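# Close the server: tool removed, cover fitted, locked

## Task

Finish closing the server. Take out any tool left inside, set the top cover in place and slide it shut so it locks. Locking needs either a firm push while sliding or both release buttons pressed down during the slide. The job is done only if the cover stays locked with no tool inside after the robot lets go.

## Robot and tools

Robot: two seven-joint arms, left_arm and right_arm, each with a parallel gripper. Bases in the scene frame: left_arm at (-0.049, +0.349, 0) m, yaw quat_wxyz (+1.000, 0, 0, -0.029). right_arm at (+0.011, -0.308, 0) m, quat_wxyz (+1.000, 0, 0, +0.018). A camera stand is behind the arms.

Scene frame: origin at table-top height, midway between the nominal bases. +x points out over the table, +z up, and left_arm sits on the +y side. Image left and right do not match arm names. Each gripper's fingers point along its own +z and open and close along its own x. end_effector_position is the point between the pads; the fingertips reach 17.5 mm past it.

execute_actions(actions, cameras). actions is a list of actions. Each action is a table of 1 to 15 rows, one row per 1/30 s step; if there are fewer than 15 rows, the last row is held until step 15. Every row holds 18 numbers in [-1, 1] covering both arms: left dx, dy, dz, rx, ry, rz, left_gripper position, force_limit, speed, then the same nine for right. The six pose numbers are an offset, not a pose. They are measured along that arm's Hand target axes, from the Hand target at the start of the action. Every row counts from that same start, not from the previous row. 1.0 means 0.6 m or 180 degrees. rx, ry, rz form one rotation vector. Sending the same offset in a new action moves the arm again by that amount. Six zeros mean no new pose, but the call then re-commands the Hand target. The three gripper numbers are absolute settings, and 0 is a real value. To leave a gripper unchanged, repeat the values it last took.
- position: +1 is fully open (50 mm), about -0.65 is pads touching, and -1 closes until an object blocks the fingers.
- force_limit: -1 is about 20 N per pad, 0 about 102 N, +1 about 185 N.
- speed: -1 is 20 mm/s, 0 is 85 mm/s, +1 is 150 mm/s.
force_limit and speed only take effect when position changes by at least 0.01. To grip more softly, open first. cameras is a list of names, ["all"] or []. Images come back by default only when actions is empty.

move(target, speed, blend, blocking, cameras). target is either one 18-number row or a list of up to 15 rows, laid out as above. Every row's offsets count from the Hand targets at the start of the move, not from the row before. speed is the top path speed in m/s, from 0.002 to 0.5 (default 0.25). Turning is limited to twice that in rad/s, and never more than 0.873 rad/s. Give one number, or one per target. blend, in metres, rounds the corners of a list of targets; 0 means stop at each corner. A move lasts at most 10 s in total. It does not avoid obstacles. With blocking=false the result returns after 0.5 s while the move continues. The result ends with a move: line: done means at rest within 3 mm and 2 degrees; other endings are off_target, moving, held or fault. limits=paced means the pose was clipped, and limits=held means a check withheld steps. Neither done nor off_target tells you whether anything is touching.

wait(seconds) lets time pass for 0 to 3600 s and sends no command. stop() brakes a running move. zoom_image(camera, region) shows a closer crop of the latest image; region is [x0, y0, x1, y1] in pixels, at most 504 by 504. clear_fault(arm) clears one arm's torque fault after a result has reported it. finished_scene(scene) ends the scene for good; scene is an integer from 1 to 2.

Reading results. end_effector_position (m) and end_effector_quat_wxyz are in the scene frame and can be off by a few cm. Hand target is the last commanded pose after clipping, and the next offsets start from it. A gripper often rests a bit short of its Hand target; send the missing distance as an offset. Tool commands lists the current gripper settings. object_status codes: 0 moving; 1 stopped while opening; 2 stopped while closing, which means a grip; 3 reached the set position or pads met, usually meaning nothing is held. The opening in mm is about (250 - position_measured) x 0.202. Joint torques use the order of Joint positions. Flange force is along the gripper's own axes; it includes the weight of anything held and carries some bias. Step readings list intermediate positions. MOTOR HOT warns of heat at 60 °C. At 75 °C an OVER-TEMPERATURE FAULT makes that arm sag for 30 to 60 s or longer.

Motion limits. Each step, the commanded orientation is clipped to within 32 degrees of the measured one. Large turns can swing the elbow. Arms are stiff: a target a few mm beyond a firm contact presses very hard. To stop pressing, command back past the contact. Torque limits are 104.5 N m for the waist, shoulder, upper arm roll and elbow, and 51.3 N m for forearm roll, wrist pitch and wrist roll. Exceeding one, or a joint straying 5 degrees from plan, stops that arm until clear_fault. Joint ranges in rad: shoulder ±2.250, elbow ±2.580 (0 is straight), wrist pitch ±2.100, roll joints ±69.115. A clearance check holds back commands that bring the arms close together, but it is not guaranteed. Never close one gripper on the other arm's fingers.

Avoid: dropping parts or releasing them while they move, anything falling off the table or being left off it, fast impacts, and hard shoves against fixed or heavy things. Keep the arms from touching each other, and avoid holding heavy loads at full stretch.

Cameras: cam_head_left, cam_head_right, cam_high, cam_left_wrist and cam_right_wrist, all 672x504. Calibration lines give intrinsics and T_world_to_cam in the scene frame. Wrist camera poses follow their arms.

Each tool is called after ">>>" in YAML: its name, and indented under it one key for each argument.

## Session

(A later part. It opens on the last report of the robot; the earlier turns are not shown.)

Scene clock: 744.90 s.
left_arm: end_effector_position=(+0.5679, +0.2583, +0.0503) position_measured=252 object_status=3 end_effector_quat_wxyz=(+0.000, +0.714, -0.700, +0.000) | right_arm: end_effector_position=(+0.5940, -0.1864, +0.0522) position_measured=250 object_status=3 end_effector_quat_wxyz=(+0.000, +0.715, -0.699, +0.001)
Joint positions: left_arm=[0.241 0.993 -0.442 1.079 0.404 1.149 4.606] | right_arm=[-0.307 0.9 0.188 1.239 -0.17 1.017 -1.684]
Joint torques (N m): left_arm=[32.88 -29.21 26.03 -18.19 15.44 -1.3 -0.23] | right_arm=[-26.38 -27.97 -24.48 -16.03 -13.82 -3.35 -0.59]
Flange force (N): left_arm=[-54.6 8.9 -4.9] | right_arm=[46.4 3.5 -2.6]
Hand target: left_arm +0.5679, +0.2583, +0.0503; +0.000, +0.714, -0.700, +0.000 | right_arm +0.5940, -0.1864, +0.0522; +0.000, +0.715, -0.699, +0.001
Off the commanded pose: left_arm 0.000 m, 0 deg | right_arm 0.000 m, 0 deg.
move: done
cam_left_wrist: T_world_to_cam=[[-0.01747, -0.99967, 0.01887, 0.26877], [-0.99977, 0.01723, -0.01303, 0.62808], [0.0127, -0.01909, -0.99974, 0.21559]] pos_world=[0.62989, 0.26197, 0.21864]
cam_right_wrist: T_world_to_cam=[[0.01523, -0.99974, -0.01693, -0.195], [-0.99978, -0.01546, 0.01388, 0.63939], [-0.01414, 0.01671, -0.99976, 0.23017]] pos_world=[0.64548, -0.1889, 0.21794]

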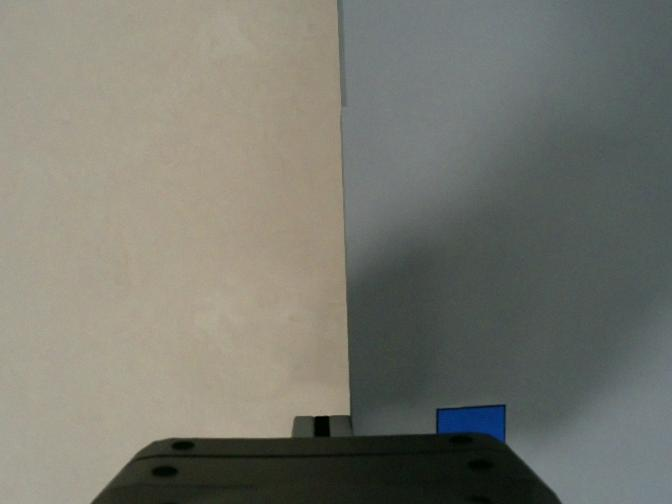

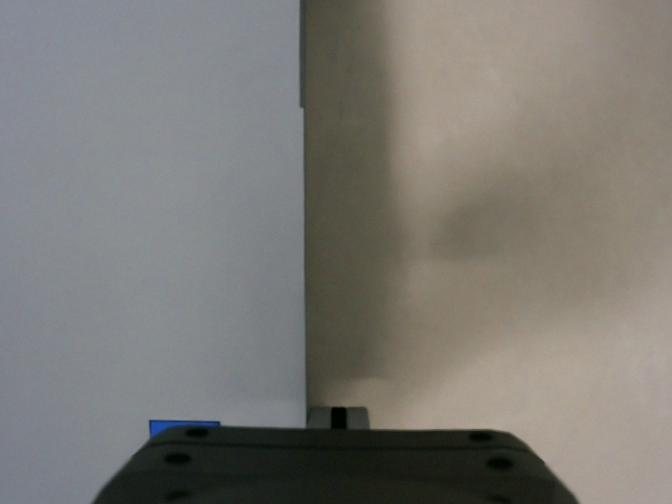

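>>> move:
  target: [0,-0.0050,0,0,0,0,-0.7,-0.8,0, 0,-0.0050,0,0,0,0,-0.7,-0.8,0]
  speed: 0.02
  cameras: ["cam_left_wrist", "cam_right_wrist", "cam_high"]

>>> zoom_image:
  camera: "cam_high"
  region: [210, 210, 440, 390]

Scene clock: 752.07 s.
left_arm: end_effector_position=(+0.5709, +0.2583, +0.0503) position_measured=252 object_status=3 end_effector_quat_wxyz=(+0.000, +0.714, -0.700, +0.000) | right_arm: end_effector_position=(+0.5969, -0.1863, +0.0521) position_measured=250 object_status=3 end_effector_quat_wxyz=(+0.000, +0.715, -0.699, +0.001)
Joint positions: left_arm=[0.238 1 -0.442 1.063 0.404 1.158 4.608] | right_arm=[-0.305 0.907 0.188 1.224 -0.17 1.025 -1.684]
Joint torques (N m): left_arm=[33.17 -30.88 26.07 -22.77 16.48 -4.79 -0.12] | right_arm=[-25.18 -30.88 -22.94 -22.12 -13.59 -7.47 -0.73]
Flange force (N): left_arm=[-56.8 19.8 -6.4] | right_arm=[46.8 16.6 -2.5]
Hand target: left_arm +0.5709, +0.2584, +0.0503; +0.000, +0.714, -0.700, +0.000 | right_arm +0.5970, -0.1863, +0.0522; +0.000, +0.715, -0.699, +0.001
Off the commanded pose: left_arm 0.000 m, 0 deg | right_arm 0.000 m, 0 deg.
move: done
cam_left_wrist: T_world_to_cam=[[-0.01737, -0.99967, 0.01907, 0.26871], [-0.99977, 0.01713, -0.01303, 0.63111], [0.0127, -0.01929, -0.99973, 0.2156]] pos_world=[0.63289, 0.26197, 0.21864]
cam_right_wrist: T_world_to_cam=[[0.01533, -0.99974, -0.01703, -0.19498], [-0.99978, -0.01556, 0.01398, 0.64235], [-0.01424, 0.01681, -0.99976, 0.23019]] pos_world=[0.64848, -0.18881, 0.21784]
Images, in order (width x height): cam_high 672x504, cam_left_wrist 672x504, cam_right_wrist 672x504.

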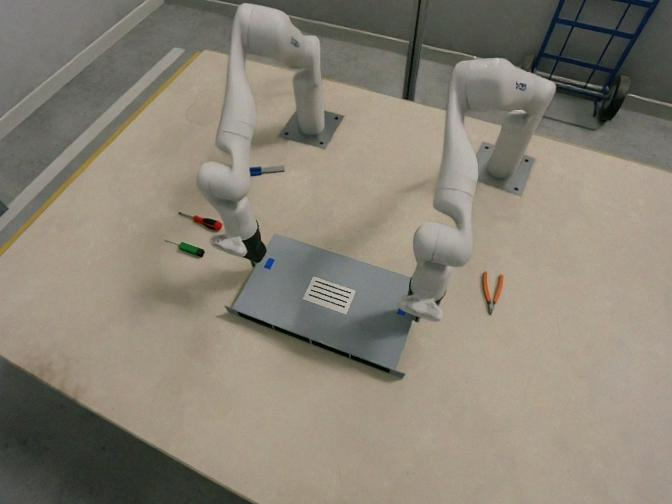

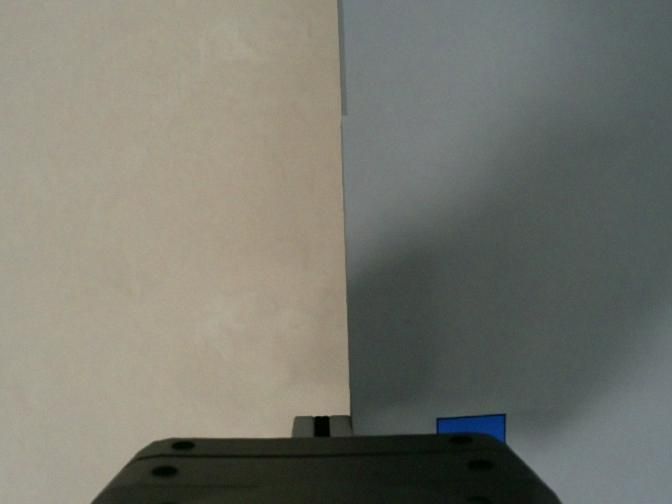

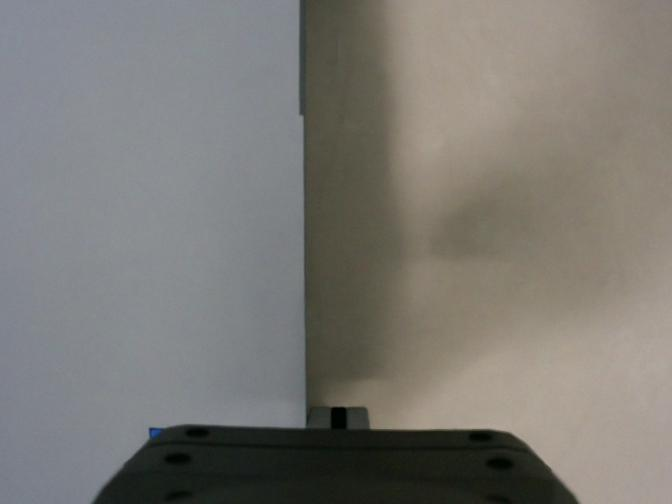

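Scaled by 2.191 from the camera's image (finer frame: 960x720).

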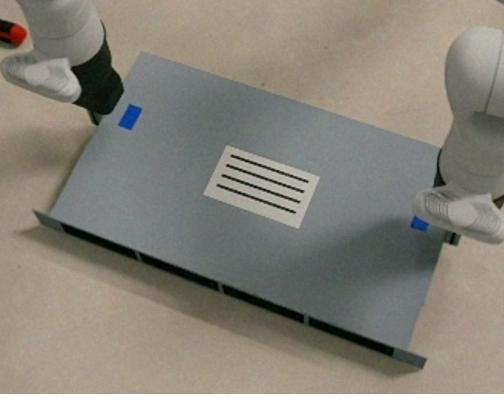

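>>> move:
  target: [0,0.0092,0,0,0,0,-0.7,-0.8,0, 0,0.0092,0,0,0,0,-0.7,-0.8,0]
  speed: 0.02
  cameras: ["cam_left_wrist", "cam_right_wrist"]

>>> zoom_image:
  camera: "cam_left_wrist"
  region: [290, 40, 410, 160]

>>> zoom_image:
  camera: "cam_right_wrist"
  region: [230, 40, 350, 160]

Scene clock: 757.83 s.
left_arm: end_effector_position=(+0.5654, +0.2582, +0.0504) position_measured=252 object_status=3 end_effector_quat_wxyz=(+0.000, +0.714, -0.700, +0.000) | right_arm: end_effector_position=(+0.5916, -0.1866, +0.0524) position_measured=250 object_status=3 end_effector_quat_wxyz=(+0.000, +0.715, -0.699, +0.001)
Joint positions: left_arm=[0.244 0.987 -0.442 1.092 0.404 1.142 4.604] | right_arm=[-0.308 0.895 0.188 1.25 -0.17 1.011 -1.684]
Joint torques (N m): left_arm=[33.02 -26.8 26.25 -7.71 13.27 7.18 -0.33] | right_arm=[-28.47 -22.57 -27.48 -4.79 -14.25 4.21 -0.42]
Flange force (N): left_arm=[-50.4 -17.5 1.2] | right_arm=[45.5 -20.0 -3.1]
Hand target: left_arm +0.5654, +0.2582, +0.0503; +0.000, +0.714, -0.700, +0.000 | right_arm +0.5915, -0.1865, +0.0522; +0.000, +0.715, -0.699, +0.001
Off the commanded pose: left_arm 0.000 m, 0 deg | right_arm 0.000 m, 0 deg.
move: done
cam_left_wrist: T_world_to_cam=[[-0.01748, -0.99967, 0.01897, 0.2686], [-0.99976, 0.01723, -0.01333, 0.62565], [0.013, -0.01919, -0.99973, 0.21555]] pos_world=[0.6274, 0.26187, 0.21874]
cam_right_wrist: T_world_to_cam=[[0.01504, -0.99975, -0.01672, -0.19508], [-0.99979, -0.01526, 0.01338, 0.63704], [-0.01364, 0.01651, -0.99977, 0.22998]] pos_world=[0.64297, -0.1891, 0.21814]

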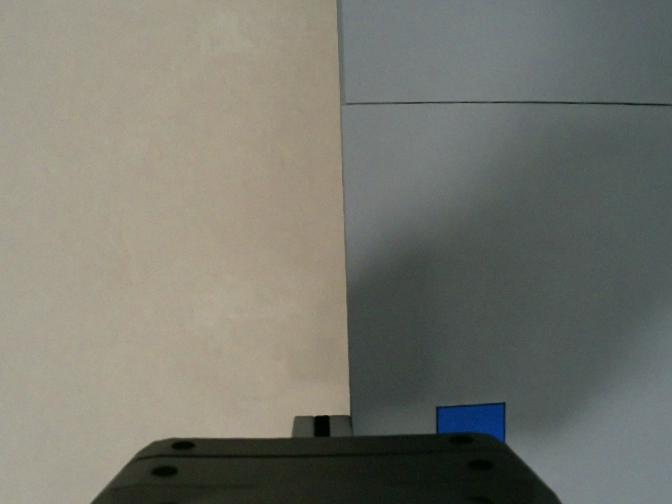

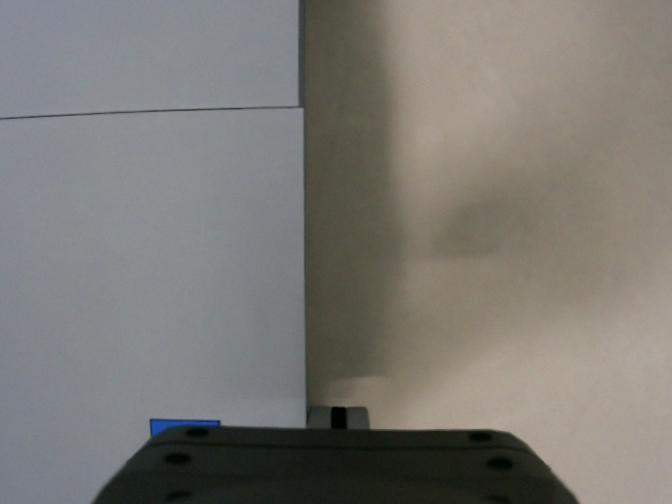

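Scaled by 4.200.

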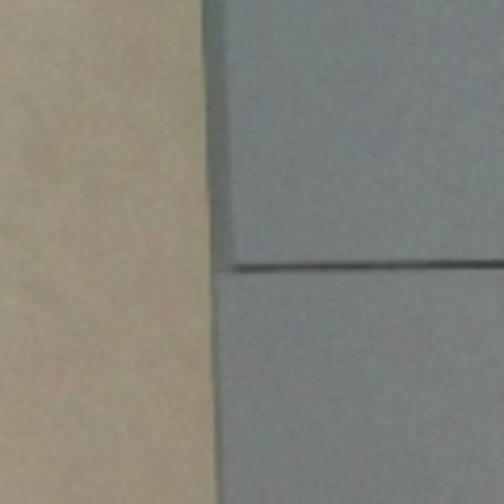

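Scaled by 4.200.

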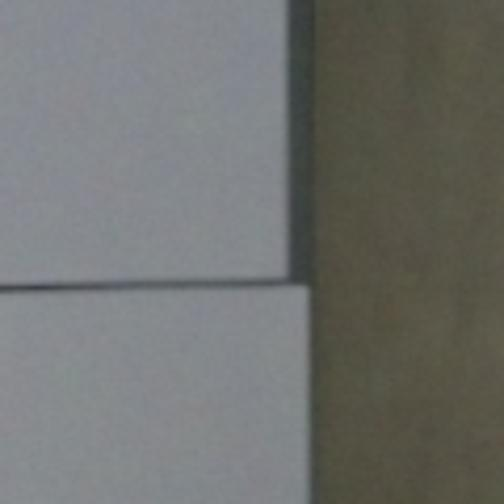

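>>> move:
  target: [0,0.0050,0,0,0,0,-0.7,-0.8,0, 0,0.0050,0,0,0,0,-0.7,-0.8,0]
  speed: 0.02
  cameras: ["cam_left_wrist", "cam_right_wrist", "cam_head_left"]

>>> zoom_image:
  camera: "cam_left_wrist"
  region: [290, 40, 410, 160]

>>> zoom_image:
  camera: "cam_head_left"
  region: [170, 180, 390, 300]

Scene clock: 770.57 s.
left_arm: end_effector_position=(+0.5624, +0.2581, +0.0503) position_measured=252 object_status=3 end_effector_quat_wxyz=(+0.000, +0.714, -0.700, +0.000) | right_arm: end_effector_position=(+0.5885, -0.1864, +0.0522) position_measured=250 object_status=3 end_effector_quat_wxyz=(+0.000, +0.715, -0.699, +0.001)
Joint positions: left_arm=[0.247 0.981 -0.442 1.108 0.404 1.134 4.601] | right_arm=[-0.31 0.889 0.188 1.264 -0.17 1.003 -1.684]
Joint torques (N m): left_arm=[32.6 -29.32 25.8 -9.08 13.24 6.84 -0.32] | right_arm=[-29.57 -23.92 -28.5 -6.03 -14.79 3.79 -0.5]
Flange force (N): left_arm=[-50.2 -16.5 5.0] | right_arm=[48.0 -18.9 -1.3]
Hand target: left_arm +0.5624, +0.2582, +0.0503; +0.000, +0.714, -0.700, +0.000 | right_arm +0.5885, -0.1865, +0.0522; +0.000, +0.715, -0.699, +0.001
Off the commanded pose: left_arm 0.000 m, 0 deg | right_arm 0.000 m, 0 deg.
move: done
cam_left_wrist: T_world_to_cam=[[-0.01747, -0.99967, 0.01897, 0.26845], [-0.99977, 0.01723, -0.01313, 0.62261], [0.0128, -0.01919, -0.99973, 0.21562]] pos_world=[0.6244, 0.26177, 0.21864]
cam_right_wrist: T_world_to_cam=[[0.01533, -0.99974, -0.01703, -0.19505], [-0.99978, -0.01556, 0.01388, 0.63377], [-0.01414, 0.01681, -0.99976, 0.23001]] pos_world=[0.63987, -0.18901, 0.21784]
Images, in order (width x height): cam_head_left 672x504, cam_left_wrist 672x504, cam_right_wrist 672x504.

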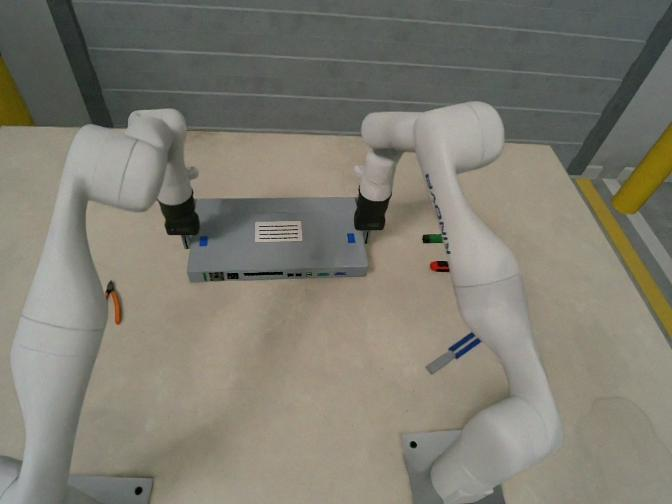

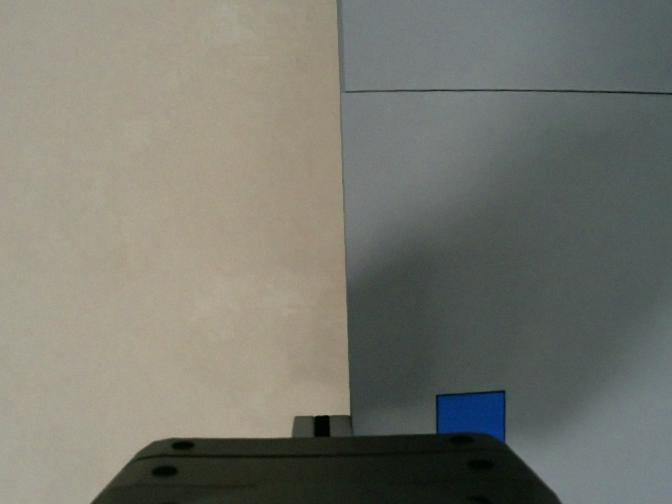

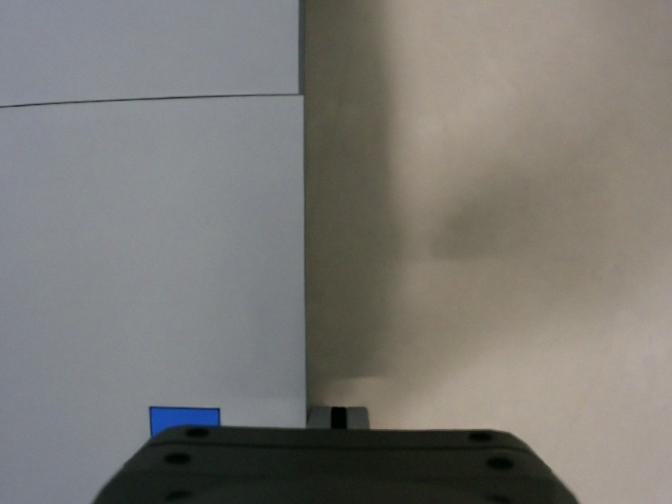

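Scaled by 4.200.

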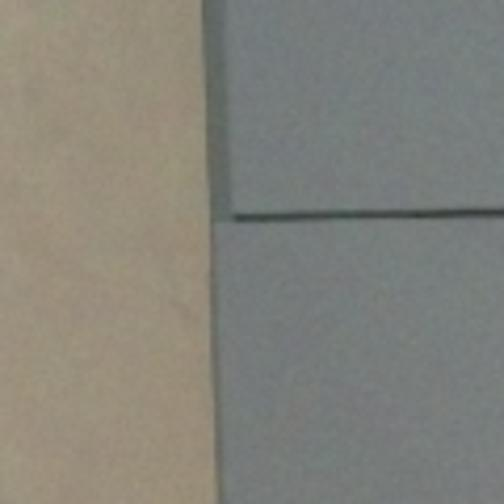

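Scaled by 2.291 from the camera's image (finer frame: 960x720).

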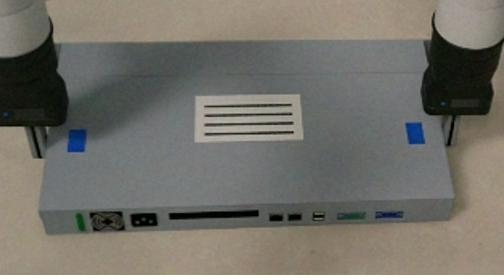

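>>> move:
  target:
    - [0,-0.0092,0,0,0,0,-0.7,-0.8,0, 0,-0.0092,0,0,0,0,-0.7,-0.8,0]
    - [-0.0417,-0.0092,0,0,0,0,-0.7,-0.8,0, 0.0417,-0.0092,0,0,0,0,-0.7,-0.8,0]
    - [-0.06,-0.0092,-0.15,0,0,0,-0.7,-0.8,0, 0.06,-0.0092,-0.15,0,0,0,-0.7,-0.8,0]
  speed: [0.03, 0.05, 0.15]
  blend: [0, 0.01, 0]
  cameras: ["cam_left_wrist", "cam_right_wrist", "cam_head_left", "cam_high"]

>>> zoom_image:
  camera: "cam_head_left"
  region: [170, 180, 390, 300]

>>> zoom_image:
  camera: "cam_high"
  region: [210, 210, 440, 390]

Scene clock: 778.60 s.
left_arm: end_effector_position=(+0.5672, +0.2944, +0.1404) position_measured=252 object_status=3 end_effector_quat_wxyz=(+0.000, +0.714, -0.700, +0.000) | right_arm: end_effector_position=(+0.5947, -0.2222, +0.1424) position_measured=250 object_status=3 end_effector_quat_wxyz=(+0.000, +0.715, -0.699, +0.001)
Joint positions: left_arm=[0.184 0.887 -0.462 0.994 0.364 1.331 4.579] | right_arm=[-0.253 0.785 0.205 1.161 -0.152 1.209 -1.638]
Joint torques (N m): left_arm=[1.78 -24.51 -1.43 -8.45 0.15 0.09 0.28] | right_arm=[0.68 -22.48 1.48 -8.17 0.22 -0.19 -0.06]
Flange force (N): left_arm=[-3.4 -1.2 -1.6] | right_arm=[-1.3 -0.7 -2.8]
Hand target: left_arm +0.5672, +0.2943, +0.1403; +0.000, +0.714, -0.700, +0.000 | right_arm +0.5947, -0.2222, +0.1423; +0.000, +0.715, -0.699, +0.001
Off the commanded pose: left_arm 0.000 m, 0 deg | right_arm 0.000 m, 0 deg.
move: done
cam_left_wrist: T_world_to_cam=[[-0.01738, -0.99967, 0.01897, 0.30295], [-0.99977, 0.01713, -0.01323, 0.62803], [0.0129, -0.01919, -0.99973, 0.30616]] pos_world=[0.62919, 0.29797, 0.30864]
cam_right_wrist: T_world_to_cam=[[0.01513, -0.99974, -0.01703, -0.22918], [-0.99979, -0.01536, 0.01378, 0.63824], [-0.01404, 0.01681, -0.99976, 0.32081]] pos_world=[0.64607, -0.2247, 0.30804]
Images, in order (width x height): cam_head_left 672x504, cam_high 672x504, cam_left_wrist 672x504, cam_right_wrist 672x504.

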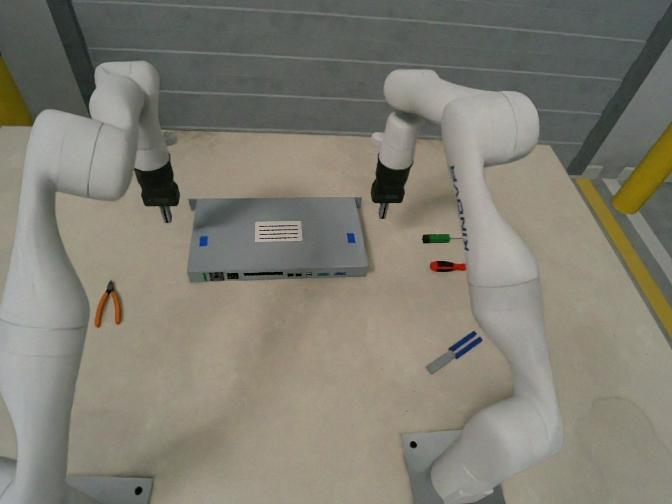

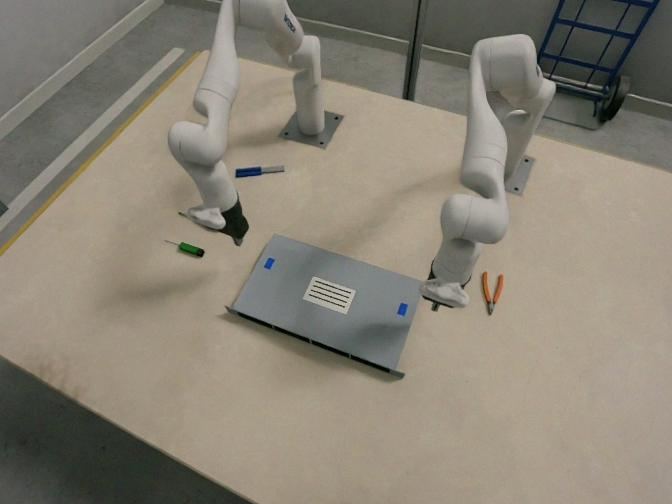

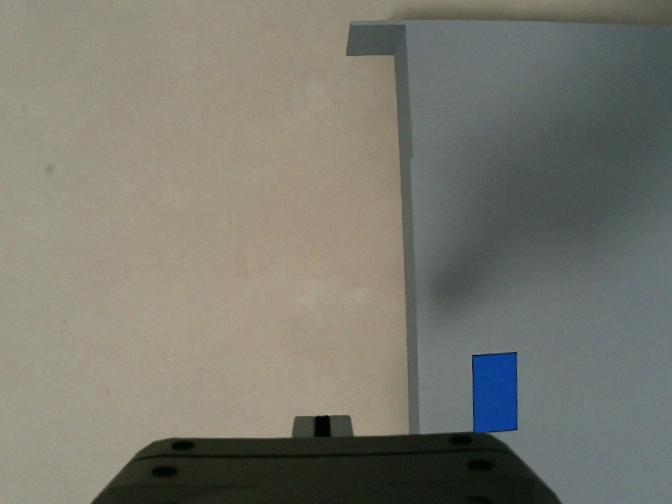

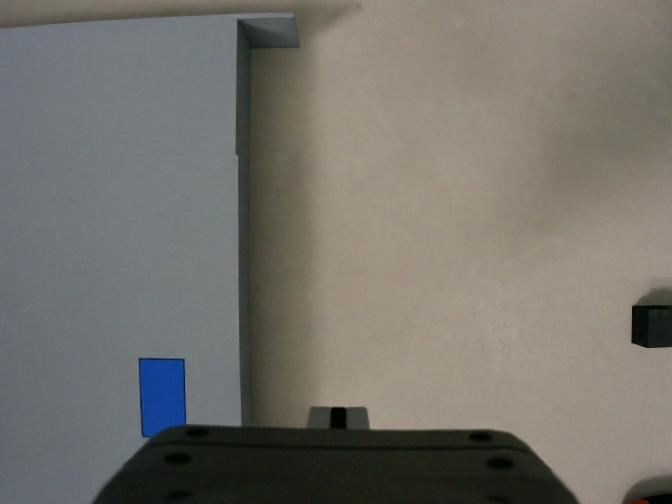

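Scaled by 2.291 from the camera's image (finer frame: 960x720).

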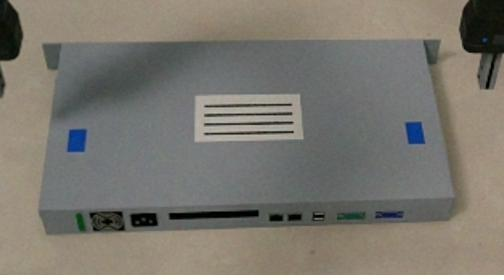

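Scaled by 2.191 from the camera's image (finer frame: 960x720).

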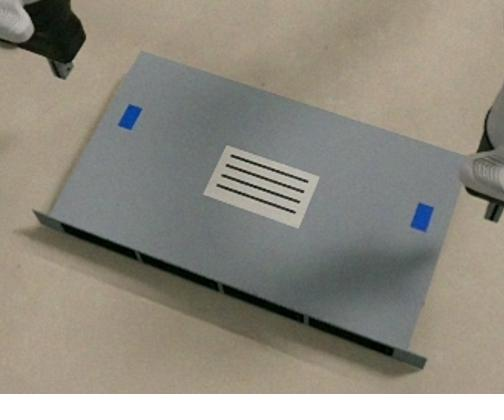

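>>> finished_scene:
  scene: 1

The scene is finished: the task was done.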